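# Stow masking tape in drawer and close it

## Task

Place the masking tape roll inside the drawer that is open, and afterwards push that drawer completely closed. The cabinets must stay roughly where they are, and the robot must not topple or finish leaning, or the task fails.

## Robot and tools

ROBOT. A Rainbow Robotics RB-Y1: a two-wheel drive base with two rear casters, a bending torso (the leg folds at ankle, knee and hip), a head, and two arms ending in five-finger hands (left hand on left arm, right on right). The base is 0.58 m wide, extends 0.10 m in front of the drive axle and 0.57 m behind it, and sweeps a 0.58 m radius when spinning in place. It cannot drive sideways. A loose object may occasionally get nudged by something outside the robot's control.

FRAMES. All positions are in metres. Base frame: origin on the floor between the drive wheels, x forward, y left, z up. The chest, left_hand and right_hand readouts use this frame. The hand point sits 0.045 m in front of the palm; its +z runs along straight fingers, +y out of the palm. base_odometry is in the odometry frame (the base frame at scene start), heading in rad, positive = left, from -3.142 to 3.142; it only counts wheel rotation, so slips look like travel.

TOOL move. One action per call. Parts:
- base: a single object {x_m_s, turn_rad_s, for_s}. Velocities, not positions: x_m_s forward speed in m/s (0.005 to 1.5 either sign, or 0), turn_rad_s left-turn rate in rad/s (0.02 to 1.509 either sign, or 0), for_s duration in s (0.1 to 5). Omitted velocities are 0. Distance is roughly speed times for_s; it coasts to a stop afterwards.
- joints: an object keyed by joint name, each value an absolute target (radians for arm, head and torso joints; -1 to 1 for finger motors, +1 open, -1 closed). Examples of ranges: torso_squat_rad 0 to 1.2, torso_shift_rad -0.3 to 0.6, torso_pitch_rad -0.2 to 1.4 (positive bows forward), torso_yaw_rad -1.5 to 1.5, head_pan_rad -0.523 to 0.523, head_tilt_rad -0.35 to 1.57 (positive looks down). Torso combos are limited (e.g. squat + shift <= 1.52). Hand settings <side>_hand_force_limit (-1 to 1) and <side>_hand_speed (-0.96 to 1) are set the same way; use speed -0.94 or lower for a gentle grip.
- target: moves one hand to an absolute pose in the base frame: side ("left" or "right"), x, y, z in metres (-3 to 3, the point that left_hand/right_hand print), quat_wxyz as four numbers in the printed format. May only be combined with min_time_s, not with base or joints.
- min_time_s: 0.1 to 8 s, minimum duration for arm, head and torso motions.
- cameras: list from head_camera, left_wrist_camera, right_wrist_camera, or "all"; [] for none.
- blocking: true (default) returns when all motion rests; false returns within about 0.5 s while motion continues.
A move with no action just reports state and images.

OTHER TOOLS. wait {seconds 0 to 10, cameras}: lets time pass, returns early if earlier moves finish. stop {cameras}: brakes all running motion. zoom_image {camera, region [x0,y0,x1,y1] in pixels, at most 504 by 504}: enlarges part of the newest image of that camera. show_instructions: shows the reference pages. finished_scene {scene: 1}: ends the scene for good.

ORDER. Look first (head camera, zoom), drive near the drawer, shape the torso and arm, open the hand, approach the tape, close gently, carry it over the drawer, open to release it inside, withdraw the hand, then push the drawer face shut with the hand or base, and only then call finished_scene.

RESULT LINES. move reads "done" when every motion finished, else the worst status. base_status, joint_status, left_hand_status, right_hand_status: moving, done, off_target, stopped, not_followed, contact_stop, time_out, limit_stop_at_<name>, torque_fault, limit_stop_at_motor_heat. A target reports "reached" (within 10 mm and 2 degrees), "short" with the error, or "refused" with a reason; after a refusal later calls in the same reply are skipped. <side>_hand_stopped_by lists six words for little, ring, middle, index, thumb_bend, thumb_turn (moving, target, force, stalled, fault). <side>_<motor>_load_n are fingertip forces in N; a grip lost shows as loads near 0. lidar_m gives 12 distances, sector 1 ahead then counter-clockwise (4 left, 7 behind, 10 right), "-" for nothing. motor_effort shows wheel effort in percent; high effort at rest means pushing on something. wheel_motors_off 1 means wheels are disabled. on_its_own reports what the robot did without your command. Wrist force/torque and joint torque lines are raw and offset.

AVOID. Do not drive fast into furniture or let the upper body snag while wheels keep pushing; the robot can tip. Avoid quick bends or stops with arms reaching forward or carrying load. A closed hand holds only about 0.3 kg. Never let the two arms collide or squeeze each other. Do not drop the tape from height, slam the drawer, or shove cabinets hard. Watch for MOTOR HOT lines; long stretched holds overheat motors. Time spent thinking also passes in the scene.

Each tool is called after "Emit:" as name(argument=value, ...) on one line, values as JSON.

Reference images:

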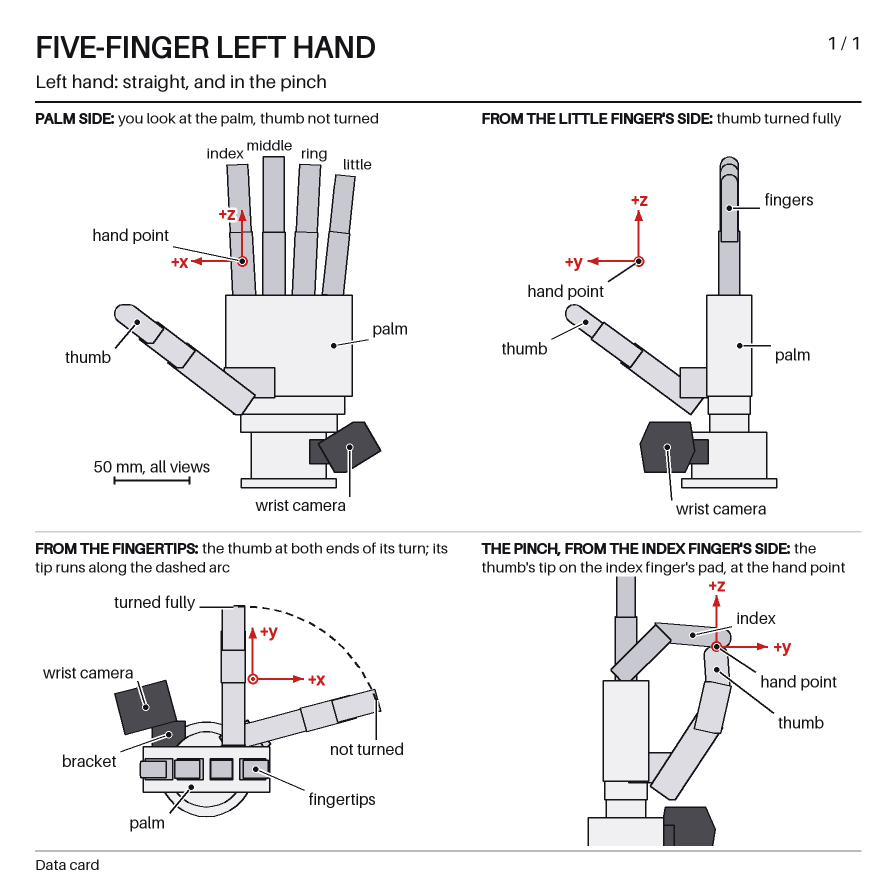

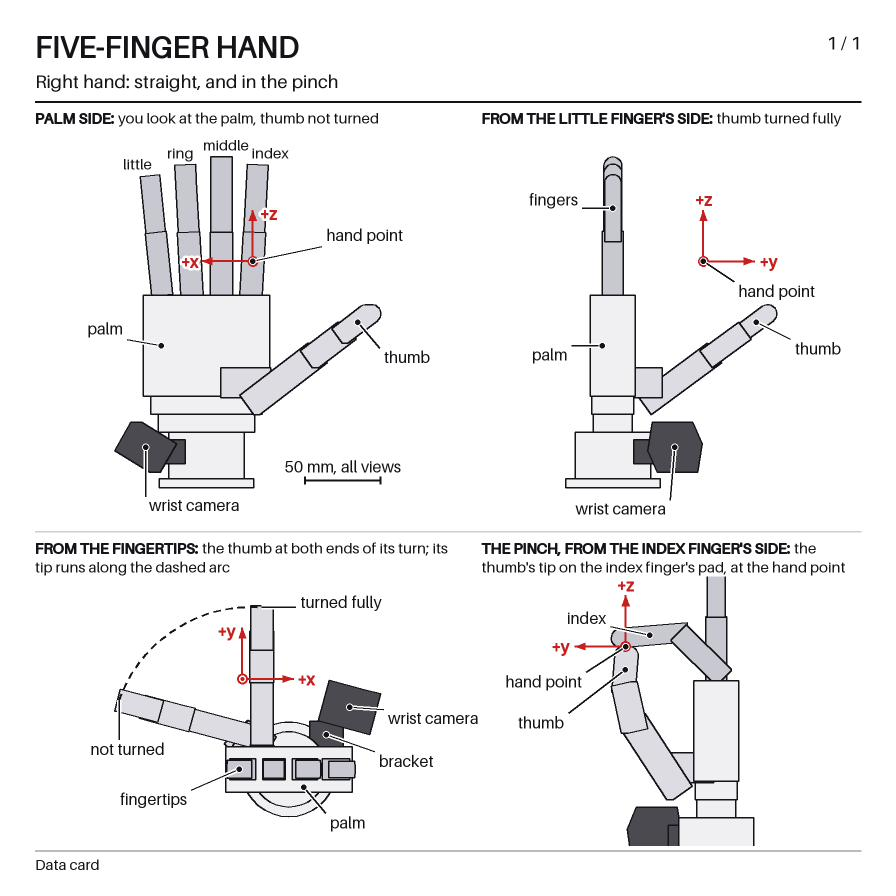

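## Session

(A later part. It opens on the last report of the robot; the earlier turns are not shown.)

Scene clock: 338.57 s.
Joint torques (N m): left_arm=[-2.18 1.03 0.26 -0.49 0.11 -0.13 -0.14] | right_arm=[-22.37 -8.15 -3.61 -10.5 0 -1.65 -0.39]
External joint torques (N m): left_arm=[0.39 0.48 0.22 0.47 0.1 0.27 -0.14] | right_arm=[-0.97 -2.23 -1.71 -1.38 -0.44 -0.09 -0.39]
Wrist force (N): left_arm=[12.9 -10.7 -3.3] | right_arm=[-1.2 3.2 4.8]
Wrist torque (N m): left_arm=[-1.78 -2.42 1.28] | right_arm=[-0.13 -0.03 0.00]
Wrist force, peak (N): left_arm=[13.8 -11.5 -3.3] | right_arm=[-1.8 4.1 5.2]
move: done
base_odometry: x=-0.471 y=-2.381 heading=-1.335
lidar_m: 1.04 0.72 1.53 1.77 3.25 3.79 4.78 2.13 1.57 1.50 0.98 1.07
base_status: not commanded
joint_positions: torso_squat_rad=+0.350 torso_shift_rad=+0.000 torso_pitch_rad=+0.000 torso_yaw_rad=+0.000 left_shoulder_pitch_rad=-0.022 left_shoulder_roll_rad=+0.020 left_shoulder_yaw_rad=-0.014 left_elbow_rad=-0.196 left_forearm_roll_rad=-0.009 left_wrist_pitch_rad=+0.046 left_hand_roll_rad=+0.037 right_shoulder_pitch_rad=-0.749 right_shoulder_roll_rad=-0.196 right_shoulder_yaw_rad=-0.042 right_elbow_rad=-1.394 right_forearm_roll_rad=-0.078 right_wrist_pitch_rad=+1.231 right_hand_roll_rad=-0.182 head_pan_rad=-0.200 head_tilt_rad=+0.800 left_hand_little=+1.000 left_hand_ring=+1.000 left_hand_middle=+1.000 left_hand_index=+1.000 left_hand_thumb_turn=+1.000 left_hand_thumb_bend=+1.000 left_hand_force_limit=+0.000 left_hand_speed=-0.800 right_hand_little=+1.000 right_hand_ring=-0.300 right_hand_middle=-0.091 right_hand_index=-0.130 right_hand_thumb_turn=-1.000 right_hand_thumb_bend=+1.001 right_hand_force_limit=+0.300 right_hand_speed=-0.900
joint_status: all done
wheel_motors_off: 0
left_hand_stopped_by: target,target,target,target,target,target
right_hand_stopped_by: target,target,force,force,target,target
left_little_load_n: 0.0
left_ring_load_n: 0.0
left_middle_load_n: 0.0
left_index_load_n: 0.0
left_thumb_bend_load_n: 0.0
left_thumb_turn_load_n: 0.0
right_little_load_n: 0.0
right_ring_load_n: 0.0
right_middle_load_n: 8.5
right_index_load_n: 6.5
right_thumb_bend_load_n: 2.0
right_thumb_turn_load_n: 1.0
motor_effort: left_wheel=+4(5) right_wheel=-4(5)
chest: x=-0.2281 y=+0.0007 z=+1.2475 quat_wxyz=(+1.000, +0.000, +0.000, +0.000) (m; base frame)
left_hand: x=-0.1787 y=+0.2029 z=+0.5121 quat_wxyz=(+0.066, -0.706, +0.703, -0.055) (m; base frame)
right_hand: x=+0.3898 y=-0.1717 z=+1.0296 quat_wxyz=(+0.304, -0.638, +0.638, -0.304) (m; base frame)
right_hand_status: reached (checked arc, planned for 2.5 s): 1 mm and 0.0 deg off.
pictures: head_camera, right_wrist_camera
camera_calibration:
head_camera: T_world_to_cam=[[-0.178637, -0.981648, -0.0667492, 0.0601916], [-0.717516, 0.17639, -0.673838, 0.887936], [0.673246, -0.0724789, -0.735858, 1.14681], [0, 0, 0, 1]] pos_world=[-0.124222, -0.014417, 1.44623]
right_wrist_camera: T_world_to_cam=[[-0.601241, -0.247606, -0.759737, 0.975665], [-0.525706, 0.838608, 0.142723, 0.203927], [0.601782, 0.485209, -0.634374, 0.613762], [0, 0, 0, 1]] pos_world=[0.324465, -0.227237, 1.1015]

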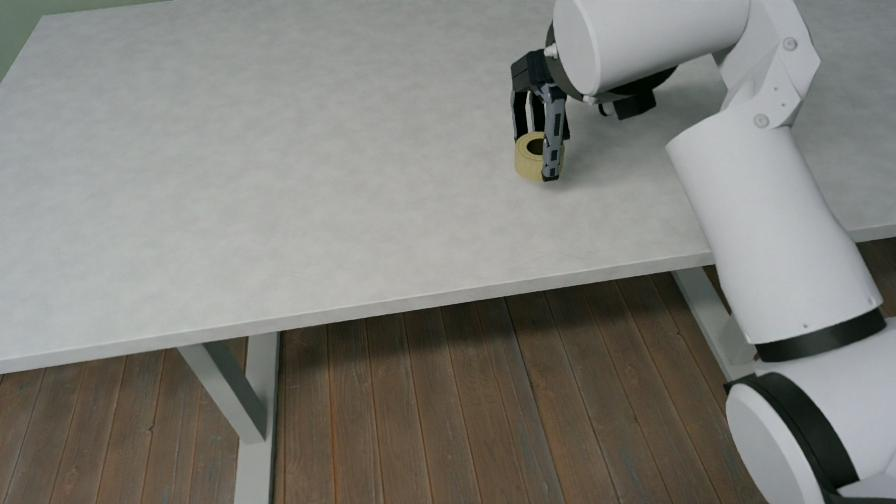

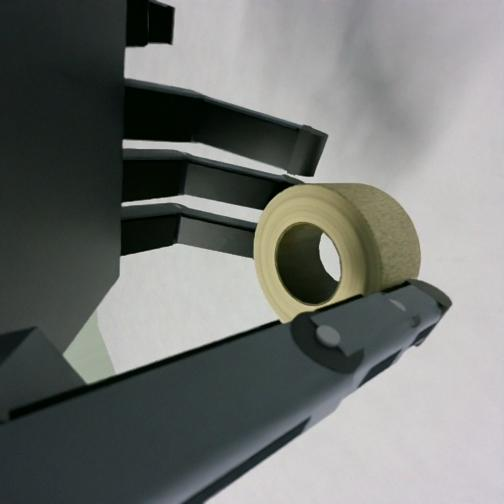

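Emit:
move(target={"side": "right", "x": 0.28, "y": -0.2, "z": 1.12, "quat_wxyz": [0.3045, -0.6382, 0.6382, -0.3045]}, min_time_s=2, cameras=[])

Emit:
move(base={"x_m_s": -0.35, "for_s": 2.6}, cameras=["right_wrist_camera", "head_camera"])

Scene clock: 377.20 s.
Joint torques (N m): left_arm=[-2.15 0.89 0.24 -0.5 0.16 -0.15 -0.09] | right_arm=[-16.5 -7.38 -3.58 -7.29 0.23 -1.93 -0.49]
External joint torques (N m): left_arm=[0.42 0.34 0.2 0.46 0.14 0.25 -0.09] | right_arm=[0.94 -1.42 -1.32 -1.01 -0.15 -0.37 -0.5]
Wrist force (N): left_arm=[13.1 -11.3 -2.5] | right_arm=[-1.2 2.7 4.5]
Wrist torque (N m): left_arm=[-1.93 -2.43 1.22] | right_arm=[-0.24 -0.01 -0.09]
Wrist force, peak (N): left_arm=[13.7 -11.4 -3.5] | right_arm=[-1.7 3.9 4.9]
move: done
base_odometry: x=-0.471 y=-2.381 heading=-1.335
lidar_m: 1.04 0.72 1.52 1.78 3.26 3.79 4.77 2.11 1.55 1.49 0.99 1.08
base_status: not commanded
joint_positions: torso_squat_rad=+0.350 torso_shift_rad=+0.000 torso_pitch_rad=+0.000 torso_yaw_rad=+0.000 left_shoulder_pitch_rad=-0.022 left_shoulder_roll_rad=+0.020 left_shoulder_yaw_rad=-0.014 left_elbow_rad=-0.196 left_forearm_roll_rad=-0.009 left_wrist_pitch_rad=+0.046 left_hand_roll_rad=+0.037 right_shoulder_pitch_rad=-0.634 right_shoulder_roll_rad=-0.274 right_shoulder_yaw_rad=-0.107 right_elbow_rad=-2.038 right_forearm_roll_rad=-0.178 right_wrist_pitch_rad=+1.769 right_hand_roll_rad=-0.185 head_pan_rad=-0.200 head_tilt_rad=+0.800 left_hand_little=+1.000 left_hand_ring=+1.000 left_hand_middle=+1.000 left_hand_index=+1.000 left_hand_thumb_turn=+1.000 left_hand_thumb_bend=+1.000 left_hand_force_limit=+0.000 left_hand_speed=-0.800 right_hand_little=+1.000 right_hand_ring=-0.300 right_hand_middle=-0.091 right_hand_index=-0.130 right_hand_thumb_turn=-1.000 right_hand_thumb_bend=+1.001 right_hand_force_limit=+0.300 right_hand_speed=-0.900
joint_status: all done
wheel_motors_off: 0
left_hand_stopped_by: target,target,target,target,target,target
right_hand_stopped_by: target,target,force,force,target,target
left_little_load_n: 0.0
left_ring_load_n: 0.0
left_middle_load_n: 0.0
left_index_load_n: 0.0
left_thumb_bend_load_n: 0.0
left_thumb_turn_load_n: 0.0
right_little_load_n: 0.0
right_ring_load_n: 0.5
right_middle_load_n: 8.5
right_index_load_n: 6.0
right_thumb_bend_load_n: 2.0
right_thumb_turn_load_n: 1.0
motor_effort: left_wheel=+4(4) right_wheel=-4(5)
chest: x=-0.2281 y=+0.0007 z=+1.2475 quat_wxyz=(+1.000, +0.000, +0.000, +0.000) (m; base frame)
left_hand: x=-0.1787 y=+0.2029 z=+0.5121 quat_wxyz=(+0.066, -0.706, +0.703, -0.055) (m; base frame)
right_hand: x=+0.2807 y=-0.1997 z=+1.1193 quat_wxyz=(+0.304, -0.639, +0.638, -0.304) (m; base frame)
right_hand_status: reached (checked arc, planned for 2.0 s): 1 mm and 0.1 deg off.
pictures: none
No camera images: "cameras" was empty.

Scene clock: 381.23 s.
Joint torques (N m): left_arm=[-2.6 0.95 0.22 -0.88 0.1 -0.23 -0.13] | right_arm=[-16.6 -6.98 -3.44 -6.99 0.43 -1.86 -0.49]
External joint torques (N m): left_arm=[-0.04 0.41 0.17 0.08 0.09 0.17 -0.13] | right_arm=[0.85 -1.02 -1.19 -0.7 0.05 -0.3 -0.49]
Wrist force (N): left_arm=[13.4 -10.3 -2.6] | right_arm=[-1.3 3.2 4.1]
Wrist torque (N m): left_arm=[-1.75 -2.50 1.25] | right_arm=[-0.13 0.02 -0.13]
Wrist force, peak (N): left_arm=[13.8 -11.7 -2.7] | right_arm=[-1.2 4.7 4.5]
move: done
base_odometry: x=-0.683 y=-1.496 heading=-1.334
lidar_m: 1.58 1.58 2.16 3.13 3.06 4.00 3.86 1.41 1.55 1.50 1.56 1.69
base_status: done (sent for 2.6 of 2.6 s)
joint_positions: torso_squat_rad=+0.350 torso_shift_rad=+0.000 torso_pitch_rad=+0.000 torso_yaw_rad=+0.000 left_shoulder_pitch_rad=-0.021 left_shoulder_roll_rad=+0.020 left_shoulder_yaw_rad=-0.014 left_elbow_rad=-0.196 left_forearm_roll_rad=-0.009 left_wrist_pitch_rad=+0.046 left_hand_roll_rad=+0.037 right_shoulder_pitch_rad=-0.633 right_shoulder_roll_rad=-0.274 right_shoulder_yaw_rad=-0.107 right_elbow_rad=-2.038 right_forearm_roll_rad=-0.178 right_wrist_pitch_rad=+1.769 right_hand_roll_rad=-0.185 head_pan_rad=-0.200 head_tilt_rad=+0.800 left_hand_little=+1.000 left_hand_ring=+1.000 left_hand_middle=+1.000 left_hand_index=+1.000 left_hand_thumb_turn=+1.000 left_hand_thumb_bend=+1.000 left_hand_force_limit=+0.000 left_hand_speed=-0.800 right_hand_little=+1.000 right_hand_ring=-0.300 right_hand_middle=-0.091 right_hand_index=-0.130 right_hand_thumb_turn=-1.000 right_hand_thumb_bend=+1.001 right_hand_force_limit=+0.300 right_hand_speed=-0.900
joint_status: not commanded
wheel_motors_off: 0
left_hand_stopped_by: target,target,target,target,target,target
right_hand_stopped_by: target,target,force,force,target,target
left_little_load_n: 0.0
left_ring_load_n: 0.0
left_middle_load_n: 0.0
left_index_load_n: 0.0
left_thumb_bend_load_n: 0.0
left_thumb_turn_load_n: 0.0
right_little_load_n: 0.0
right_ring_load_n: 0.0
right_middle_load_n: 8.5
right_index_load_n: 6.0
right_thumb_bend_load_n: 2.0
right_thumb_turn_load_n: 1.0
motor_effort: left_wheel=+12(51) right_wheel=-12(27)
chest: x=-0.2280 y=+0.0007 z=+1.2475 quat_wxyz=(+1.000, +0.000, +0.000, +0.000) (m; base frame)
left_hand: x=-0.1789 y=+0.2029 z=+0.5121 quat_wxyz=(+0.066, -0.706, +0.703, -0.055) (m; base frame)
right_hand: x=+0.2808 y=-0.1998 z=+1.1192 quat_wxyz=(+0.304, -0.639, +0.638, -0.304) (m; base frame)
pictures: head_camera, right_wrist_camera
camera_calibration:
head_camera: T_world_to_cam=[[-0.178645, -0.981649, -0.0667236, 0.0601714], [-0.717612, 0.176389, -0.673736, 0.887849], [0.673141, -0.0724783, -0.735954, 1.14686], [0, 0, 0, 1]] pos_world=[-0.124122, -0.014417, 1.44623]
right_wrist_camera: T_world_to_cam=[[-0.601049, -0.248007, -0.759758, 0.971227], [-0.525827, 0.838615, 0.142236, 0.157911], [0.601869, 0.484992, -0.634458, 0.749872], [0, 0, 0, 1]] pos_world=[0.215465, -0.255237, 1.1912]

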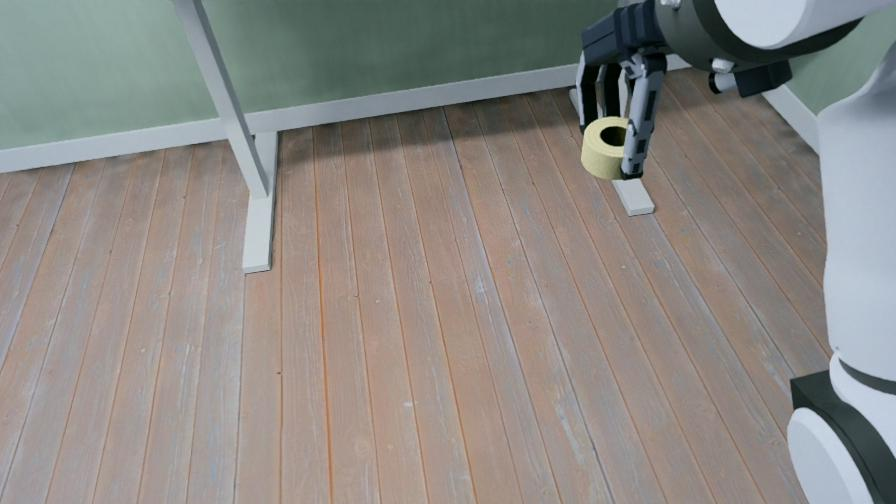

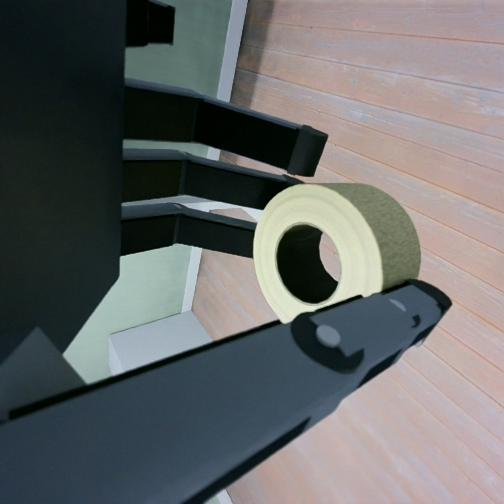

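Emit:
move(base={"turn_rad_s": -0.3, "for_s": 0.89}, cameras=[])

Emit:
move(base={"x_m_s": -0.4, "for_s": 2.75}, joints={"head_pan_rad": 0.0, "head_tilt_rad": 0.5}, cameras=[])

Emit:
move(base={"turn_rad_s": -0.6, "for_s": 2.23}, cameras=["right_wrist_camera", "head_camera"])

Scene clock: 395.90 s.
Joint torques (N m): left_arm=[-2.79 0.97 0.15 -0.89 0.17 -0.22 -0.11] | right_arm=[-16.7 -7.36 -3.89 -6.72 0.3 -1.85 -0.52]
External joint torques (N m): left_arm=[-0.23 0.43 0.11 0.06 0.15 0.18 -0.11] | right_arm=[0.74 -1.4 -1.64 -0.43 -0.08 -0.28 -0.53]
Wrist force (N): left_arm=[13.2 -11.5 -3.5] | right_arm=[-1.2 3.1 4.2]
Wrist torque (N m): left_arm=[-1.91 -2.48 1.28] | right_arm=[-0.12 -0.03 -0.10]
Wrist force, peak (N): left_arm=[13.5 -11.9 -3.4] | right_arm=[-1.4 4.0 5.0]
move: done
base_odometry: x=-0.683 y=-1.496 heading=-1.604
lidar_m: 1.69 1.55 2.16 3.12 3.08 3.06 3.87 3.05 1.41 1.49 1.49 1.75
base_status: done (sent for 0.9 of 0.9 s)
joint_positions: torso_squat_rad=+0.350 torso_shift_rad=+0.000 torso_pitch_rad=+0.000 torso_yaw_rad=+0.000 left_shoulder_pitch_rad=-0.021 left_shoulder_roll_rad=+0.020 left_shoulder_yaw_rad=-0.014 left_elbow_rad=-0.196 left_forearm_roll_rad=-0.009 left_wrist_pitch_rad=+0.046 left_hand_roll_rad=+0.037 right_shoulder_pitch_rad=-0.633 right_shoulder_roll_rad=-0.274 right_shoulder_yaw_rad=-0.107 right_elbow_rad=-2.038 right_forearm_roll_rad=-0.178 right_wrist_pitch_rad=+1.769 right_hand_roll_rad=-0.185 head_pan_rad=-0.200 head_tilt_rad=+0.800 left_hand_little=+1.000 left_hand_ring=+1.000 left_hand_middle=+1.000 left_hand_index=+1.000 left_hand_thumb_turn=+1.000 left_hand_thumb_bend=+1.000 left_hand_force_limit=+0.000 left_hand_speed=-0.800 right_hand_little=+1.000 right_hand_ring=-0.300 right_hand_middle=-0.091 right_hand_index=-0.130 right_hand_thumb_turn=-1.000 right_hand_thumb_bend=+1.001 right_hand_force_limit=+0.300 right_hand_speed=-0.900
joint_status: not commanded
wheel_motors_off: 0
left_hand_stopped_by: target,target,target,target,target,target
right_hand_stopped_by: target,target,force,force,target,target
left_little_load_n: 0.0
left_ring_load_n: 0.0
left_middle_load_n: 0.0
left_index_load_n: 0.0
left_thumb_bend_load_n: 0.0
left_thumb_turn_load_n: 0.0
right_little_load_n: 0.0
right_ring_load_n: 0.0
right_middle_load_n: 8.0
right_index_load_n: 6.5
right_thumb_bend_load_n: 2.0
right_thumb_turn_load_n: 1.0
motor_effort: left_wheel=+18(42) right_wheel=+1(36)
chest: x=-0.2280 y=+0.0007 z=+1.2475 quat_wxyz=(+1.000, +0.000, +0.000, +0.000) (m; base frame)
left_hand: x=-0.1789 y=+0.2029 z=+0.5121 quat_wxyz=(+0.066, -0.706, +0.703, -0.055) (m; base frame)
right_hand: x=+0.2808 y=-0.1998 z=+1.1192 quat_wxyz=(+0.304, -0.639, +0.638, -0.304) (m; base frame)
pictures: none
No camera images: "cameras" was empty.

Scene clock: 400.33 s.
Joint torques (N m): left_arm=[-2.62 1.03 0.13 -0.88 0.18 -0.18 -0.18] | right_arm=[-16.19 -6.13 -2.96 -6.55 0.25 -1.86 -0.64]
External joint torques (N m): left_arm=[-0.07 0.48 0.09 0.07 0.16 0.22 -0.18] | right_arm=[1.25 -0.17 -0.71 -0.26 -0.13 -0.3 -0.64]
Wrist force (N): left_arm=[13.4 -11.6 -2.6] | right_arm=[-1.6 3.0 4.5]
Wrist torque (N m): left_arm=[-1.97 -2.46 1.28] | right_arm=[-0.13 0.03 -0.11]
Wrist force, peak (N): left_arm=[14.0 -11.2 -3.5] | right_arm=[-1.6 3.5 5.4]
move: done
base_odometry: x=-0.647 y=-0.390 heading=-1.605
lidar_m: 2.76 2.58 2.76 2.86 2.38 2.74 2.80 2.79 2.09 1.19 1.77 2.06
base_status: done (sent for 2.77 of 2.77 s)
joint_positions: torso_squat_rad=+0.350 torso_shift_rad=+0.000 torso_pitch_rad=+0.000 torso_yaw_rad=+0.000 left_shoulder_pitch_rad=-0.021 left_shoulder_roll_rad=+0.020 left_shoulder_yaw_rad=-0.014 left_elbow_rad=-0.196 left_forearm_roll_rad=-0.009 left_wrist_pitch_rad=+0.046 left_hand_roll_rad=+0.037 right_shoulder_pitch_rad=-0.633 right_shoulder_roll_rad=-0.274 right_shoulder_yaw_rad=-0.107 right_elbow_rad=-2.038 right_forearm_roll_rad=-0.178 right_wrist_pitch_rad=+1.769 right_hand_roll_rad=-0.185 head_pan_rad=+0.000 head_tilt_rad=+0.500 left_hand_little=+1.000 left_hand_ring=+1.000 left_hand_middle=+1.000 left_hand_index=+1.000 left_hand_thumb_turn=+1.000 left_hand_thumb_bend=+1.000 left_hand_force_limit=+0.000 left_hand_speed=-0.800 right_hand_little=+1.000 right_hand_ring=-0.300 right_hand_middle=-0.091 right_hand_index=-0.130 right_hand_thumb_turn=-1.000 right_hand_thumb_bend=+1.001 right_hand_force_limit=+0.300 right_hand_speed=-0.900
joint_status: all done
wheel_motors_off: 0
left_hand_stopped_by: target,target,target,target,target,target
right_hand_stopped_by: target,target,force,force,target,target
left_little_load_n: 0.0
left_ring_load_n: 0.0
left_middle_load_n: 0.0
left_index_load_n: 0.0
left_thumb_bend_load_n: 0.0
left_thumb_turn_load_n: 0.0
right_little_load_n: 0.0
right_ring_load_n: 0.0
right_middle_load_n: 8.5
right_index_load_n: 6.0
right_thumb_bend_load_n: 2.0
right_thumb_turn_load_n: 1.0
motor_effort: left_wheel=-10(36) right_wheel=+11(41)
chest: x=-0.2280 y=+0.0007 z=+1.2475 quat_wxyz=(+1.000, +0.000, +0.000, +0.000) (m; base frame)
left_hand: x=-0.1790 y=+0.2029 z=+0.5121 quat_wxyz=(+0.066, -0.706, +0.703, -0.055) (m; base frame)
right_hand: x=+0.2808 y=-0.1998 z=+1.1192 quat_wxyz=(+0.304, -0.639, +0.638, -0.304) (m; base frame)
pictures: none
No camera images: "cameras" was empty.

Scene clock: 404.10 s.
Joint torques (N m): left_arm=[-2.94 1.04 0.17 -0.96 0.09 -0.09 -0.02] | right_arm=[-16.55 -7.01 -3.85 -6.74 0.45 -1.83 -0.48]
External joint torques (N m): left_arm=[-0.38 0.5 0.13 -0.01 0.08 0.31 -0.02] | right_arm=[0.89 -1.04 -1.6 -0.45 0.07 -0.27 -0.49]
Wrist force (N): left_arm=[13.0 -11.3 -2.9] | right_arm=[-1.3 3.1 5.0]
Wrist torque (N m): left_arm=[-1.93 -2.45 1.27] | right_arm=[-0.22 -0.04 -0.11]
Wrist force, peak (N): left_arm=[13.6 -11.6 -3.2] | right_arm=[-2.9 3.6 4.9]
move: done
base_odometry: x=-0.646 y=-0.390 heading=-2.944
lidar_m: 1.19 1.83 2.47 2.61 2.80 2.97 2.39 2.40 2.91 2.81 2.63 1.25
base_status: done (sent for 2.23 of 2.23 s)
joint_positions: torso_squat_rad=+0.350 torso_shift_rad=+0.000 torso_pitch_rad=+0.000 torso_yaw_rad=+0.000 left_shoulder_pitch_rad=-0.021 left_shoulder_roll_rad=+0.020 left_shoulder_yaw_rad=-0.014 left_elbow_rad=-0.196 left_forearm_roll_rad=-0.009 left_wrist_pitch_rad=+0.046 left_hand_roll_rad=+0.037 right_shoulder_pitch_rad=-0.633 right_shoulder_roll_rad=-0.274 right_shoulder_yaw_rad=-0.107 right_elbow_rad=-2.038 right_forearm_roll_rad=-0.178 right_wrist_pitch_rad=+1.769 right_hand_roll_rad=-0.185 head_pan_rad=+0.000 head_tilt_rad=+0.500 left_hand_little=+1.000 left_hand_ring=+1.000 left_hand_middle=+1.000 left_hand_index=+1.000 left_hand_thumb_turn=+1.000 left_hand_thumb_bend=+1.000 left_hand_force_limit=+0.000 left_hand_speed=-0.800 right_hand_little=+1.000 right_hand_ring=-0.300 right_hand_middle=-0.091 right_hand_index=-0.130 right_hand_thumb_turn=-1.000 right_hand_thumb_bend=+1.001 right_hand_force_limit=+0.300 right_hand_speed=-0.900
joint_status: not commanded
wheel_motors_off: 0
left_hand_stopped_by: target,target,target,target,target,target
right_hand_stopped_by: target,target,force,force,target,target
left_little_load_n: 0.0
left_ring_load_n: 0.0
left_middle_load_n: 0.0
left_index_load_n: 0.0
left_thumb_bend_load_n: 0.0
left_thumb_turn_load_n: 0.0
right_little_load_n: 0.0
right_ring_load_n: 0.0
right_middle_load_n: 8.5
right_index_load_n: 6.0
right_thumb_bend_load_n: 2.0
right_thumb_turn_load_n: 1.0
motor_effort: left_wheel=+14(52) right_wheel=+4(48)
chest: x=-0.2280 y=+0.0007 z=+1.2475 quat_wxyz=(+1.000, +0.000, +0.000, +0.000) (m; base frame)
left_hand: x=-0.1790 y=+0.2029 z=+0.5121 quat_wxyz=(+0.066, -0.706, +0.703, -0.055) (m; base frame)
right_hand: x=+0.2808 y=-0.1998 z=+1.1192 quat_wxyz=(+0.304, -0.639, +0.638, -0.304) (m; base frame)
pictures: head_camera, right_wrist_camera
camera_calibration:
head_camera: T_world_to_cam=[[0.0388233, -0.997573, -0.0577987, 0.0921276], [-0.506494, 0.0302155, -0.861714, 1.2036], [0.861369, 0.0627292, -0.504091, 0.849872], [0, 0, 0, 1]] pos_world=[-0.126013, 0.00222472, 1.4709]
right_wrist_camera: T_world_to_cam=[[-0.601077, -0.247998, -0.759739, 0.971212], [-0.525761, 0.838662, 0.142203, 0.15795], [0.601898, 0.484916, -0.634488, 0.749882], [0, 0, 0, 1]] pos_world=[0.215465, -0.255238, 1.1912]

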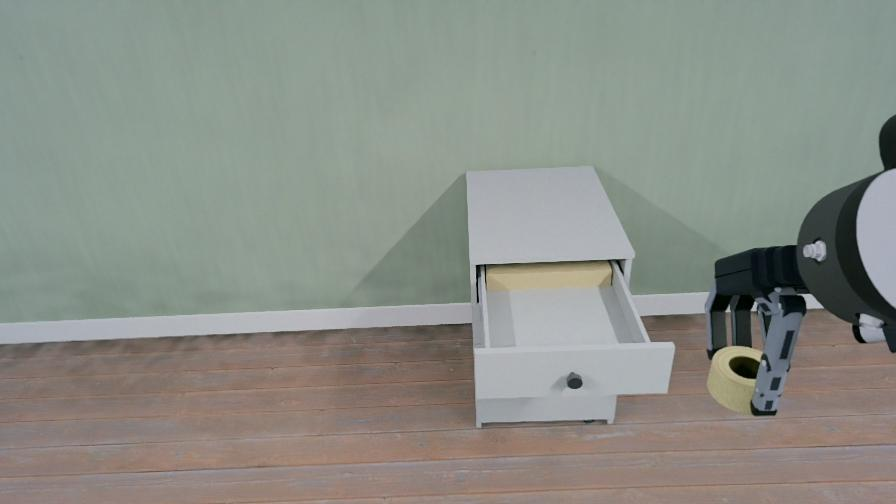

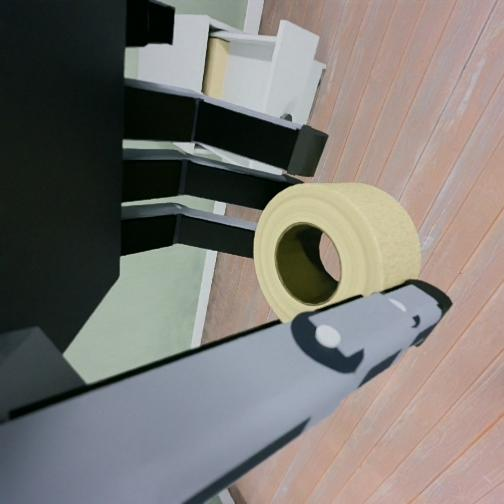

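Emit:
move(joints={"torso_squat_rad": 0.9, "torso_pitch_rad": 0.4, "torso_shift_rad": 0.1, "head_tilt_rad": 0.4, "head_pan_rad": -0.1}, min_time_s=3, cameras=["right_wrist_camera", "head_camera"])

Scene clock: 423.73 s.
Joint torques (N m): left_arm=[6.93 0.64 -0.04 2.99 0.06 0.62 -0.17] | right_arm=[-11.94 -6.73 -3.57 -8.9 0.02 -1.03 -0.41]
External joint torques (N m): left_arm=[-0.7 0.22 -0.09 -0.07 0.08 0.24 -0.17] | right_arm=[0.82 -1.29 -1.32 -0.95 -0.31 -0.09 -0.42]
Wrist force (N): left_arm=[13.2 -13.6 -3.3] | right_arm=[-1.3 1.8 5.3]
Wrist torque (N m): left_arm=[-2.03 -2.55 1.34] | right_arm=[-0.24 -0.02 -0.10]
Wrist force, peak (N): left_arm=[13.8 -13.8 -3.4] | right_arm=[-1.5 2.1 6.7]
move: done
base_odometry: x=-0.646 y=-0.390 heading=-2.944
lidar_m: 1.19 1.84 2.45 2.61 2.80 2.99 2.38 2.39 2.93 2.79 2.64 1.24
base_status: not commanded
joint_positions: torso_squat_rad=+0.900 torso_shift_rad=+0.100 torso_pitch_rad=+0.400 torso_yaw_rad=+0.000 left_shoulder_pitch_rad=-0.021 left_shoulder_roll_rad=+0.020 left_shoulder_yaw_rad=-0.014 left_elbow_rad=-0.196 left_forearm_roll_rad=-0.009 left_wrist_pitch_rad=+0.046 left_hand_roll_rad=+0.037 right_shoulder_pitch_rad=-0.633 right_shoulder_roll_rad=-0.274 right_shoulder_yaw_rad=-0.107 right_elbow_rad=-2.038 right_forearm_roll_rad=-0.178 right_wrist_pitch_rad=+1.769 right_hand_roll_rad=-0.185 head_pan_rad=-0.100 head_tilt_rad=+0.400 left_hand_little=+1.000 left_hand_ring=+1.000 left_hand_middle=+1.000 left_hand_index=+1.000 left_hand_thumb_turn=+1.000 left_hand_thumb_bend=+1.000 left_hand_force_limit=+0.000 left_hand_speed=-0.800 right_hand_little=+1.000 right_hand_ring=-0.300 right_hand_middle=-0.091 right_hand_index=-0.130 right_hand_thumb_turn=-1.000 right_hand_thumb_bend=+1.001 right_hand_force_limit=+0.300 right_hand_speed=-0.900
joint_status: all done
wheel_motors_off: 0
left_hand_stopped_by: target,target,target,target,target,target
right_hand_stopped_by: target,target,force,force,target,target
left_little_load_n: 0.0
left_ring_load_n: 0.0
left_middle_load_n: 0.0
left_index_load_n: 0.0
left_thumb_bend_load_n: 0.0
left_thumb_turn_load_n: 0.0
right_little_load_n: 0.0
right_ring_load_n: 0.0
right_middle_load_n: 8.5
right_index_load_n: 6.5
right_thumb_bend_load_n: 2.0
right_thumb_turn_load_n: 1.0
motor_effort: left_wheel=+17(17) right_wheel=+0(4)
chest: x=-0.0640 y=+0.0005 z=+0.9984 quat_wxyz=(+0.980, +0.000, +0.199, +0.000) (m; base frame)
left_hand: x=-0.3052 y=+0.2028 z=+0.3020 quat_wxyz=(-0.075, -0.703, +0.702, +0.087) (m; base frame)
right_hand: x=+0.3546 y=-0.2001 z=+0.6821 quat_wxyz=(+0.171, -0.686, +0.686, -0.172) (m; base frame)
pictures: head_camera, right_wrist_camera
camera_calibration:
head_camera: T_world_to_cam=[[-0.0719949, -0.997015, -0.0278858, 0.0355116], [-0.733814, 0.0718833, -0.675536, 0.878886], [0.675525, -0.0281722, -0.736799, 0.784842], [0, 0, 0, 1]] pos_world=[0.117316, -0.00566092, 1.17298]
right_wrist_camera: T_world_to_cam=[[-0.849592, -0.247742, -0.465636, 0.570948], [-0.428598, 0.838802, 0.335729, 0.0927304], [0.307403, 0.484804, -0.818822, 0.658418], [0, 0, 0, 1]] pos_world=[0.322418, -0.255538, 0.773849]

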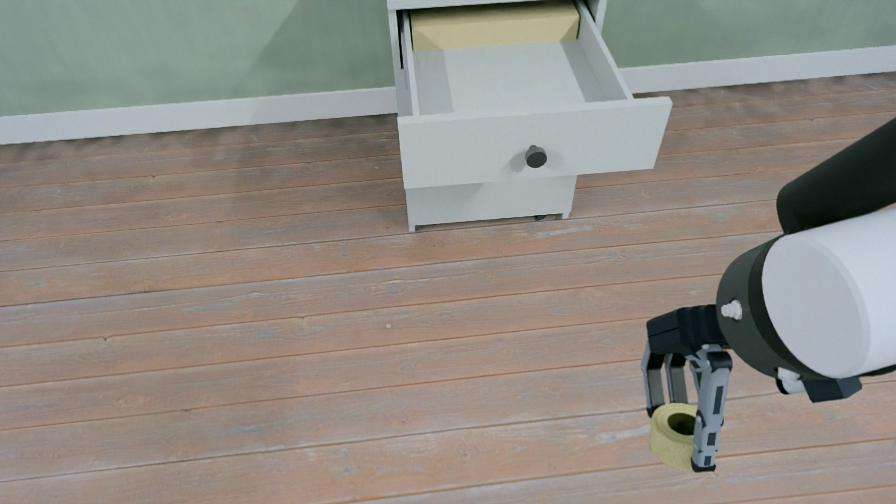

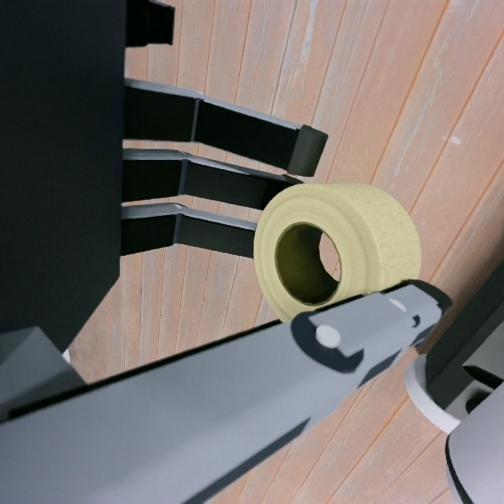

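Emit:
move(target={"side": "right", "x": 0.45, "y": -0.18, "z": 0.76, "quat_wxyz": [0.3045, -0.6382, 0.6382, -0.3045]}, min_time_s=2.5, cameras=[])

Emit:
move(base={"x_m_s": 0.3, "for_s": 1.7}, joints={"head_tilt_rad": 0.7}, cameras=["right_wrist_camera", "head_camera"])

Scene clock: 471.07 s.
Joint torques (N m): left_arm=[6.48 0.78 0.06 2.97 0.13 0.52 -0.13] | right_arm=[-14.23 -3.62 -0.73 -9.34 0.84 -2.03 -0.62]
External joint torques (N m): left_arm=[-1.15 0.36 0.01 -0.09 0.14 0.14 -0.13] | right_arm=[-0.45 1.31 1.43 -1.28 0.37 -0.48 -0.63]
Wrist force (N): left_arm=[13.3 -13.6 -3.1] | right_arm=[-2.2 3.0 4.2]
Wrist torque (N m): left_arm=[-2.01 -2.51 1.35] | right_arm=[-0.18 0.19 -0.12]
Wrist force, peak (N): left_arm=[13.7 -14.0 -3.5] | right_arm=[-1.2 1.7 6.7]
move: done
base_odometry: x=-0.646 y=-0.390 heading=-2.944
lidar_m: 1.17 1.84 2.47 2.61 2.78 2.99 2.37 2.39 2.93 2.79 2.62 1.26
base_status: not commanded
joint_positions: torso_squat_rad=+0.900 torso_shift_rad=+0.100 torso_pitch_rad=+0.400 torso_yaw_rad=+0.000 left_shoulder_pitch_rad=-0.021 left_shoulder_roll_rad=+0.020 left_shoulder_yaw_rad=-0.014 left_elbow_rad=-0.196 left_forearm_roll_rad=-0.009 left_wrist_pitch_rad=+0.046 left_hand_roll_rad=+0.037 right_shoulder_pitch_rad=-0.690 right_shoulder_roll_rad=-0.257 right_shoulder_yaw_rad=-0.075 right_elbow_rad=-2.102 right_forearm_roll_rad=-0.063 right_wrist_pitch_rad=+1.492 right_hand_roll_rad=-0.218 head_pan_rad=-0.100 head_tilt_rad=+0.400 left_hand_little=+1.000 left_hand_ring=+1.000 left_hand_middle=+1.000 left_hand_index=+1.000 left_hand_thumb_turn=+1.000 left_hand_thumb_bend=+1.000 left_hand_force_limit=+0.000 left_hand_speed=-0.800 right_hand_little=+1.000 right_hand_ring=-0.300 right_hand_middle=-0.091 right_hand_index=-0.130 right_hand_thumb_turn=-1.000 right_hand_thumb_bend=+1.001 right_hand_force_limit=+0.300 right_hand_speed=-0.900
joint_status: all done
wheel_motors_off: 0
left_hand_stopped_by: target,target,target,target,target,target
right_hand_stopped_by: target,target,force,force,target,target
left_little_load_n: 0.0
left_ring_load_n: 0.0
left_middle_load_n: 0.0
left_index_load_n: 0.5
left_thumb_bend_load_n: 0.0
left_thumb_turn_load_n: 0.0
right_little_load_n: 0.0
right_ring_load_n: 0.0
right_middle_load_n: 8.5
right_index_load_n: 6.5
right_thumb_bend_load_n: 2.0
right_thumb_turn_load_n: 1.0
motor_effort: left_wheel=+17(17) right_wheel=+0(1)
chest: x=-0.0640 y=+0.0005 z=+0.9984 quat_wxyz=(+0.980, +0.000, +0.199, +0.000) (m; base frame)
left_hand: x=-0.3052 y=+0.2028 z=+0.3020 quat_wxyz=(-0.075, -0.703, +0.702, +0.087) (m; base frame)
right_hand: x=+0.4493 y=-0.1805 z=+0.7600 quat_wxyz=(+0.304, -0.638, +0.638, -0.305) (m; base frame)
right_hand_status: reached (checked arc, planned for 2.5 s): 1 mm and 0.0 deg off.
pictures: none
No camera images: "cameras" was empty.

Scene clock: 473.83 s.
Joint torques (N m): left_arm=[7.61 0.53 0.22 3.49 0.19 0.57 -0.07] | right_arm=[-13.59 -3.69 -1.23 -8.77 0.77 -1.85 -0.5]
External joint torques (N m): left_arm=[-0.02 0.1 0.18 0.43 0.2 0.19 -0.07] | right_arm=[0.19 1.24 0.93 -0.72 0.29 -0.3 -0.51]
Wrist force (N): left_arm=[12.9 -13.4 -3.6] | right_arm=[-0.8 3.0 4.6]
Wrist torque (N m): left_arm=[-1.99 -2.48 1.32] | right_arm=[-0.18 -0.05 -0.01]
Wrist force, peak (N): left_arm=[13.7 -13.8 -2.9] | right_arm=[-1.5 3.5 5.1]
move: done
base_odometry: x=-1.147 y=-0.490 heading=-2.944
lidar_m: 0.69 1.31 1.78 2.62 2.71 3.28 2.88 2.92 2.91 2.78 1.88 0.72
base_status: done (sent for 1.7 of 1.7 s)
joint_positions: torso_squat_rad=+0.900 torso_shift_rad=+0.100 torso_pitch_rad=+0.400 torso_yaw_rad=+0.000 left_shoulder_pitch_rad=-0.022 left_shoulder_roll_rad=+0.020 left_shoulder_yaw_rad=-0.014 left_elbow_rad=-0.196 left_forearm_roll_rad=-0.009 left_wrist_pitch_rad=+0.046 left_hand_roll_rad=+0.037 right_shoulder_pitch_rad=-0.690 right_shoulder_roll_rad=-0.257 right_shoulder_yaw_rad=-0.075 right_elbow_rad=-2.102 right_forearm_roll_rad=-0.063 right_wrist_pitch_rad=+1.492 right_hand_roll_rad=-0.218 head_pan_rad=-0.100 head_tilt_rad=+0.700 left_hand_little=+1.000 left_hand_ring=+1.000 left_hand_middle=+1.000 left_hand_index=+1.000 left_hand_thumb_turn=+1.000 left_hand_thumb_bend=+1.000 left_hand_force_limit=+0.000 left_hand_speed=-0.800 right_hand_little=+1.000 right_hand_ring=-0.300 right_hand_middle=-0.091 right_hand_index=-0.130 right_hand_thumb_turn=-1.000 right_hand_thumb_bend=+1.001 right_hand_force_limit=+0.300 right_hand_speed=-0.900
joint_status: all done
wheel_motors_off: 0
left_hand_stopped_by: target,target,target,target,target,target
right_hand_stopped_by: target,target,force,force,target,target
left_little_load_n: 0.0
left_ring_load_n: 0.5
left_middle_load_n: 0.0
left_index_load_n: 0.0
left_thumb_bend_load_n: 0.0
left_thumb_turn_load_n: 0.0
right_little_load_n: 0.0
right_ring_load_n: 0.0
right_middle_load_n: 8.5
right_index_load_n: 6.5
right_thumb_bend_load_n: 2.0
right_thumb_turn_load_n: 1.0
motor_effort: left_wheel=-1(45) right_wheel=+0(33)
chest: x=-0.0640 y=+0.0005 z=+0.9984 quat_wxyz=(+0.980, +0.000, +0.199, +0.000) (m; base frame)
left_hand: x=-0.3050 y=+0.2028 z=+0.3020 quat_wxyz=(-0.075, -0.703, +0.702, +0.086) (m; base frame)
right_hand: x=+0.4494 y=-0.1803 z=+0.7601 quat_wxyz=(+0.304, -0.638, +0.638, -0.305) (m; base frame)
pictures: head_camera, right_wrist_camera
camera_calibration:
head_camera: T_world_to_cam=[[-0.0927931, -0.995211, -0.0307324, 0.0395022], [-0.898697, 0.0970019, -0.427708, 0.593448], [0.428641, -0.0120692, -0.903395, 0.988842], [0, 0, 0, 1]] pos_world=[0.113138, -0.00631809, 1.14835]
right_wrist_camera: T_world_to_cam=[[-0.601017, -0.247496, -0.75995, 0.80478], [-0.525173, 0.83905, 0.142083, 0.281219], [0.602471, 0.4845, -0.634262, 0.410656], [0, 0, 0, 1]] pos_world=[0.383967, -0.23574, 0.832099]

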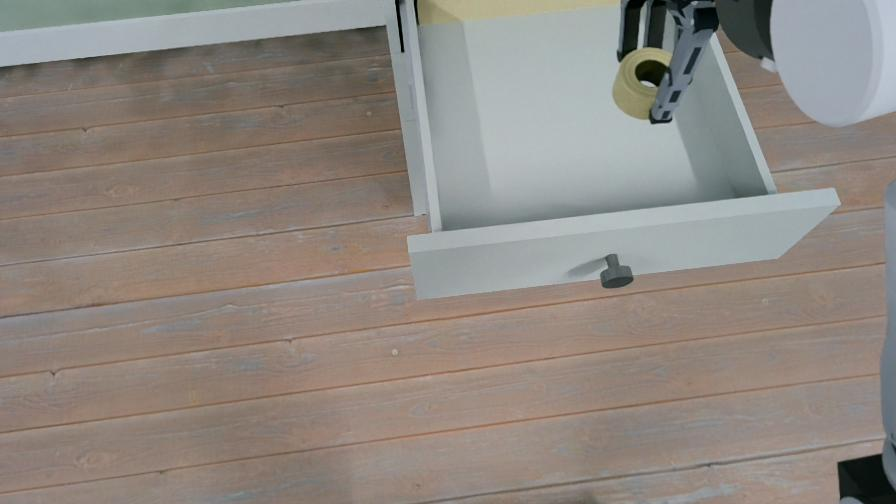

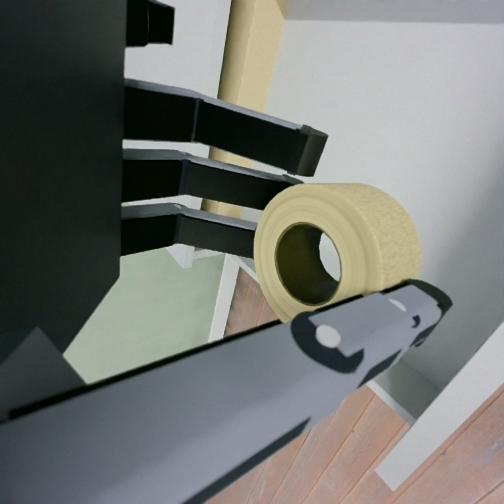

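Emit:
move(base={"x_m_s": 0.15, "for_s": 0.75}, cameras=[])

Emit:
move(target={"side": "right", "x": 0.475, "y": -0.2, "z": 0.66, "quat_wxyz": [0.3045, -0.6382, 0.6382, -0.3045]}, min_time_s=2.5, cameras=["right_wrist_camera", "head_camera"])

Scene clock: 495.37 s.
Joint torques (N m): left_arm=[7.7 0.96 0.32 3.3 0.14 0.51 -0.21] | right_arm=[-13.38 -3.5 -1.15 -8.64 1.12 -1.93 -0.46]
External joint torques (N m): left_arm=[0.07 0.53 0.28 0.25 0.16 0.12 -0.21] | right_arm=[0.41 1.42 1.01 -0.59 0.64 -0.38 -0.47]
Wrist force (N): left_arm=[13.0 -13.1 -2.9] | right_arm=[-2.0 2.8 4.8]
Wrist torque (N m): left_arm=[-1.94 -2.47 1.32] | right_arm=[-0.23 0.14 -0.08]
Wrist force, peak (N): left_arm=[13.6 -13.9 -3.0] | right_arm=[-1.2 4.0 5.2]
move: done
base_odometry: x=-1.259 y=-0.513 heading=-2.944
lidar_m: 0.57 1.19 1.63 2.62 2.73 3.29 2.98 3.05 2.90 2.78 1.72 0.60
base_status: done (sent for 0.77 of 0.77 s)
joint_positions: torso_squat_rad=+0.900 torso_shift_rad=+0.100 torso_pitch_rad=+0.400 torso_yaw_rad=+0.000 left_shoulder_pitch_rad=-0.022 left_shoulder_roll_rad=+0.020 left_shoulder_yaw_rad=-0.014 left_elbow_rad=-0.196 left_forearm_roll_rad=-0.009 left_wrist_pitch_rad=+0.046 left_hand_roll_rad=+0.037 right_shoulder_pitch_rad=-0.690 right_shoulder_roll_rad=-0.257 right_shoulder_yaw_rad=-0.075 right_elbow_rad=-2.102 right_forearm_roll_rad=-0.063 right_wrist_pitch_rad=+1.492 right_hand_roll_rad=-0.218 head_pan_rad=-0.100 head_tilt_rad=+0.700 left_hand_little=+1.000 left_hand_ring=+1.000 left_hand_middle=+1.000 left_hand_index=+1.000 left_hand_thumb_turn=+1.000 left_hand_thumb_bend=+1.000 left_hand_force_limit=+0.000 left_hand_speed=-0.800 right_hand_little=+1.000 right_hand_ring=-0.300 right_hand_middle=-0.091 right_hand_index=-0.130 right_hand_thumb_turn=-1.000 right_hand_thumb_bend=+1.001 right_hand_force_limit=+0.300 right_hand_speed=-0.900
joint_status: not commanded
wheel_motors_off: 0
left_hand_stopped_by: target,target,target,target,target,target
right_hand_stopped_by: target,target,force,force,target,target
left_little_load_n: 0.0
left_ring_load_n: 0.0
left_middle_load_n: 0.0
left_index_load_n: 0.0
left_thumb_bend_load_n: 0.0
left_thumb_turn_load_n: 0.0
right_little_load_n: 0.0
right_ring_load_n: 0.0
right_middle_load_n: 8.5
right_index_load_n: 6.5
right_thumb_bend_load_n: 2.0
right_thumb_turn_load_n: 1.0
motor_effort: left_wheel=-2(23) right_wheel=+0(27)
chest: x=-0.0640 y=+0.0005 z=+0.9984 quat_wxyz=(+0.980, +0.000, +0.199, +0.000) (m; base frame)
left_hand: x=-0.3050 y=+0.2028 z=+0.3020 quat_wxyz=(-0.075, -0.703, +0.702, +0.086) (m; base frame)
right_hand: x=+0.4494 y=-0.1803 z=+0.7602 quat_wxyz=(+0.304, -0.638, +0.638, -0.305) (m; base frame)
pictures: none
No camera images: "cameras" was empty.

Scene clock: 498.20 s.
Joint torques (N m): left_arm=[7.82 0.75 0.32 3.36 0.17 0.5 -0.12] | right_arm=[-12 -4.03 -2.67 -9.68 0.18 -1.86 0.41]
External joint torques (N m): left_arm=[0.19 0.33 0.27 0.31 0.19 0.11 -0.12] | right_arm=[1.55 1.22 -0.44 -0.15 -0.24 -0.29 0.4]
Wrist force (N): left_arm=[13.1 -13.0 -2.7] | right_arm=[-1.2 3.5 4.6]
Wrist torque (N m): left_arm=[-1.96 -2.49 1.29] | right_arm=[-0.08 -0.03 0.18]
Wrist force, peak (N): left_arm=[13.5 -13.9 -3.3] | right_arm=[-1.6 4.2 5.3]
move: done
base_odometry: x=-1.259 y=-0.513 heading=-2.944
lidar_m: 0.57 1.20 1.61 2.59 2.73 3.28 2.98 3.06 2.90 2.78 1.68 0.59
base_status: not commanded
joint_positions: torso_squat_rad=+0.900 torso_shift_rad=+0.100 torso_pitch_rad=+0.400 torso_yaw_rad=+0.000 left_shoulder_pitch_rad=-0.022 left_shoulder_roll_rad=+0.020 left_shoulder_yaw_rad=-0.014 left_elbow_rad=-0.196 left_forearm_roll_rad=-0.009 left_wrist_pitch_rad=+0.046 left_hand_roll_rad=+0.037 right_shoulder_pitch_rad=-0.594 right_shoulder_roll_rad=-0.242 right_shoulder_yaw_rad=-0.075 right_elbow_rad=-1.786 right_forearm_roll_rad=-0.070 right_wrist_pitch_rad=+1.081 right_hand_roll_rad=-0.177 head_pan_rad=-0.100 head_tilt_rad=+0.700 left_hand_little=+1.000 left_hand_ring=+1.000 left_hand_middle=+1.000 left_hand_index=+1.000 left_hand_thumb_turn=+1.000 left_hand_thumb_bend=+1.000 left_hand_force_limit=+0.000 left_hand_speed=-0.800 right_hand_little=+1.000 right_hand_ring=-0.300 right_hand_middle=-0.091 right_hand_index=-0.130 right_hand_thumb_turn=-1.000 right_hand_thumb_bend=+1.001 right_hand_force_limit=+0.300 right_hand_speed=-0.900
joint_status: all done
wheel_motors_off: 0
left_hand_stopped_by: target,target,target,target,target,target
right_hand_stopped_by: target,target,force,force,target,target
left_little_load_n: 0.0
left_ring_load_n: 0.0
left_middle_load_n: 0.0
left_index_load_n: 0.0
left_thumb_bend_load_n: 0.0
left_thumb_turn_load_n: 0.0
right_little_load_n: 0.0
right_ring_load_n: 0.0
right_middle_load_n: 9.0
right_index_load_n: 6.5
right_thumb_bend_load_n: 1.5
right_thumb_turn_load_n: 1.0
motor_effort: left_wheel=-2(2) right_wheel=+0(0)
chest: x=-0.0640 y=+0.0005 z=+0.9984 quat_wxyz=(+0.980, +0.000, +0.199, +0.000) (m; base frame)
left_hand: x=-0.3050 y=+0.2028 z=+0.3020 quat_wxyz=(-0.075, -0.703, +0.702, +0.086) (m; base frame)
right_hand: x=+0.4751 y=-0.2001 z=+0.6602 quat_wxyz=(+0.304, -0.638, +0.638, -0.305) (m; base frame)
right_hand_status: reached (checked arc, planned for 2.5 s): 0 mm and 0.0 deg off.
pictures: head_camera, right_wrist_camera
camera_calibration:
head_camera: T_world_to_cam=[[-0.0927843, -0.995212, -0.0307283, 0.0394965], [-0.898698, 0.0969922, -0.427708, 0.593449], [0.42864, -0.0120691, -0.903395, 0.988842], [0, 0, 0, 1]] pos_world=[0.113138, -0.0063181, 1.14835]
right_wrist_camera: T_world_to_cam=[[-0.600553, -0.247467, -0.760327, 0.739426], [-0.525375, 0.838952, 0.141916, 0.325717], [0.602758, 0.484685, -0.633848, 0.340966], [0, 0, 0, 1]] pos_world=[0.409668, -0.255539, 0.732101]

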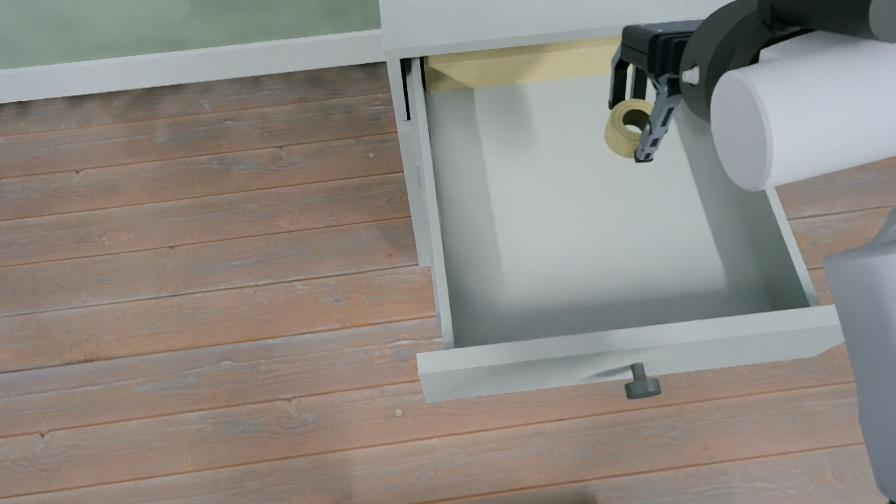

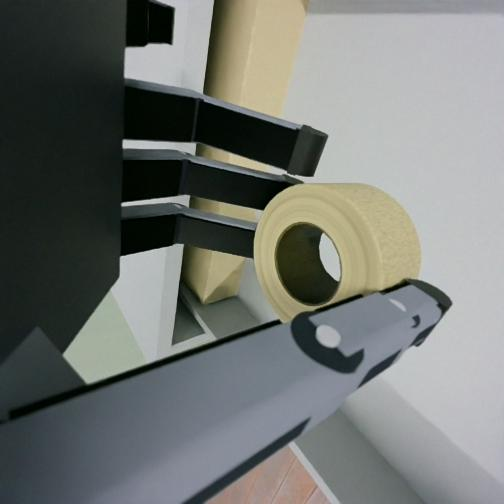

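Emit:
move(target={"side": "right", "x": 0.462, "y": -0.2, "z": 0.53, "quat_wxyz": [0.3045, -0.6382, 0.6382, -0.3045]}, min_time_s=3, cameras=["right_wrist_camera", "head_camera"])

Emit:
zoom_image(camera="head_camera", region=[540, 60, 840, 360])

Scene clock: 518.27 s.
Joint torques (N m): left_arm=[7.63 0.71 0.15 3.25 0.14 0.69 -0.12] | right_arm=[3.39 7.04 7.49 5.75 -1.72 4.94 -0.8]
External joint torques (N m): left_arm=[0.04 0.29 0.1 0.21 0.15 0.3 -0.12] | right_arm=[15.98 11.48 9.1 15.38 -2.08 6.51 -0.8]
Wrist force (N): left_arm=[13.8 -14.0 -3.0] | right_arm=[9.9 -27.8 -19.4]
Wrist torque (N m): left_arm=[-2.10 -2.61 1.38] | right_arm=[-0.36 0.38 -0.72]
Wrist force, peak (N): left_arm=[13.6 -14.2 -3.2] | right_arm=[9.9 -28.8 -20.9]
move: done
base_odometry: x=-1.259 y=-0.513 heading=-2.944
lidar_m: 0.56 1.21 1.62 2.62 2.75 3.28 2.98 3.04 2.91 2.77 1.71 0.60
base_status: not commanded
joint_positions: torso_squat_rad=+0.900 torso_shift_rad=+0.100 torso_pitch_rad=+0.399 torso_yaw_rad=+0.000 left_shoulder_pitch_rad=-0.022 left_shoulder_roll_rad=+0.020 left_shoulder_yaw_rad=-0.014 left_elbow_rad=-0.196 left_forearm_roll_rad=-0.009 left_wrist_pitch_rad=+0.046 left_hand_roll_rad=+0.037 right_shoulder_pitch_rad=-0.536 right_shoulder_roll_rad=-0.183 right_shoulder_yaw_rad=-0.045 right_elbow_rad=-1.374 right_forearm_roll_rad=-0.006 right_wrist_pitch_rad=+0.598 right_hand_roll_rad=-0.183 head_pan_rad=-0.100 head_tilt_rad=+0.700 left_hand_little=+1.000 left_hand_ring=+1.000 left_hand_middle=+1.000 left_hand_index=+1.000 left_hand_thumb_turn=+1.000 left_hand_thumb_bend=+1.000 left_hand_force_limit=+0.000 left_hand_speed=-0.800 right_hand_little=+1.000 right_hand_ring=-0.300 right_hand_middle=-0.091 right_hand_index=-0.130 right_hand_thumb_turn=-1.000 right_hand_thumb_bend=+1.001 right_hand_force_limit=+0.300 right_hand_speed=-0.900
joint_status: all done
wheel_motors_off: 0
left_hand_stopped_by: target,target,target,target,target,target
right_hand_stopped_by: target,target,force,force,target,target
left_little_load_n: 0.0
left_ring_load_n: 0.0
left_middle_load_n: 0.0
left_index_load_n: 0.0
left_thumb_bend_load_n: 0.0
left_thumb_turn_load_n: 0.0
right_little_load_n: 0.0
right_ring_load_n: 0.0
right_middle_load_n: 2.0
right_index_load_n: 2.5
right_thumb_bend_load_n: 2.5
right_thumb_turn_load_n: -1.5
motor_effort: left_wheel=-3(3) right_wheel=+1(2)
chest: x=-0.0646 y=+0.0006 z=+0.9986 quat_wxyz=(+0.980, -0.001, +0.198, +0.000) (m; base frame)
left_hand: x=-0.3046 y=+0.2027 z=+0.3017 quat_wxyz=(-0.075, -0.703, +0.702, +0.086) (m; base frame)
right_hand: x=+0.4653 y=-0.2015 z=+0.5355 quat_wxyz=(+0.307, -0.637, +0.636, -0.309) (m; base frame)
right_hand_status: reached (checked arc, planned for 3.0 s): 7 mm and 0.7 deg off.
pictures: head_camera, right_wrist_camera
camera_calibration:
head_camera: T_world_to_cam=[[-0.0930076, -0.995197, -0.0305448, 0.0393482], [-0.898076, 0.0970976, -0.428989, 0.594296], [0.429895, -0.0124677, -0.902793, 0.988712], [0, 0, 0, 1]] pos_world=[0.11234, -0.00621852, 1.14875]
right_wrist_camera: T_world_to_cam=[[-0.592362, -0.248786, -0.766298, 0.637472], [-0.52657, 0.839421, 0.134522, 0.344051], [0.60978, 0.483195, -0.628245, 0.261873], [0, 0, 0, 1]] pos_world=[0.399096, -0.256745, 0.606732]

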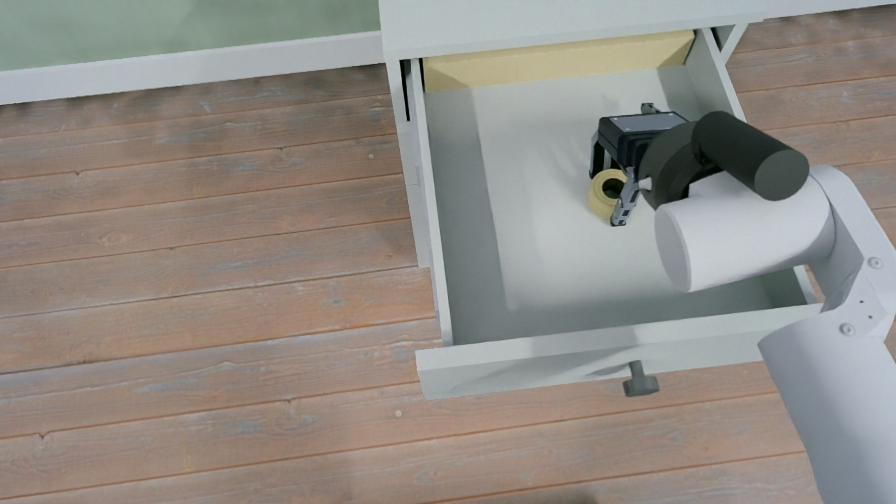

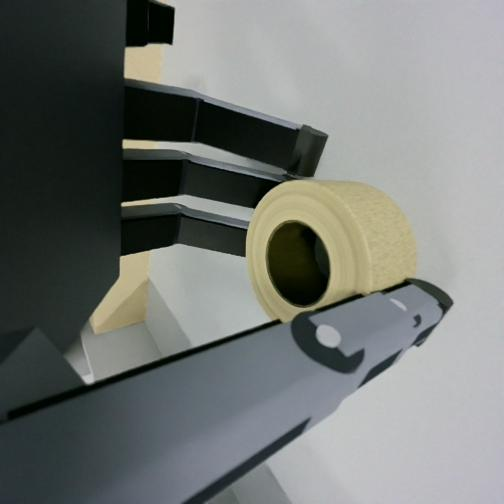

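Scaled by 1.680 from the camera's 896x504 image, which has a finer 1280x720 frame.

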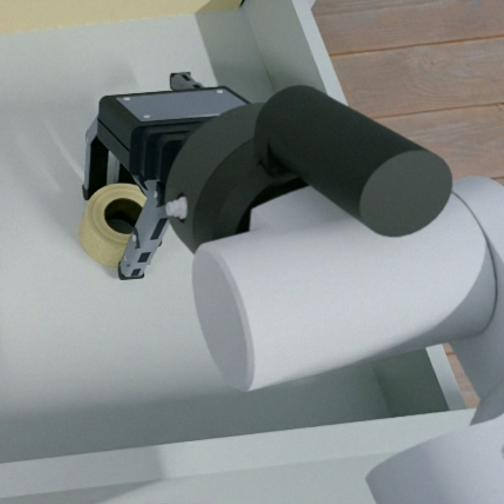

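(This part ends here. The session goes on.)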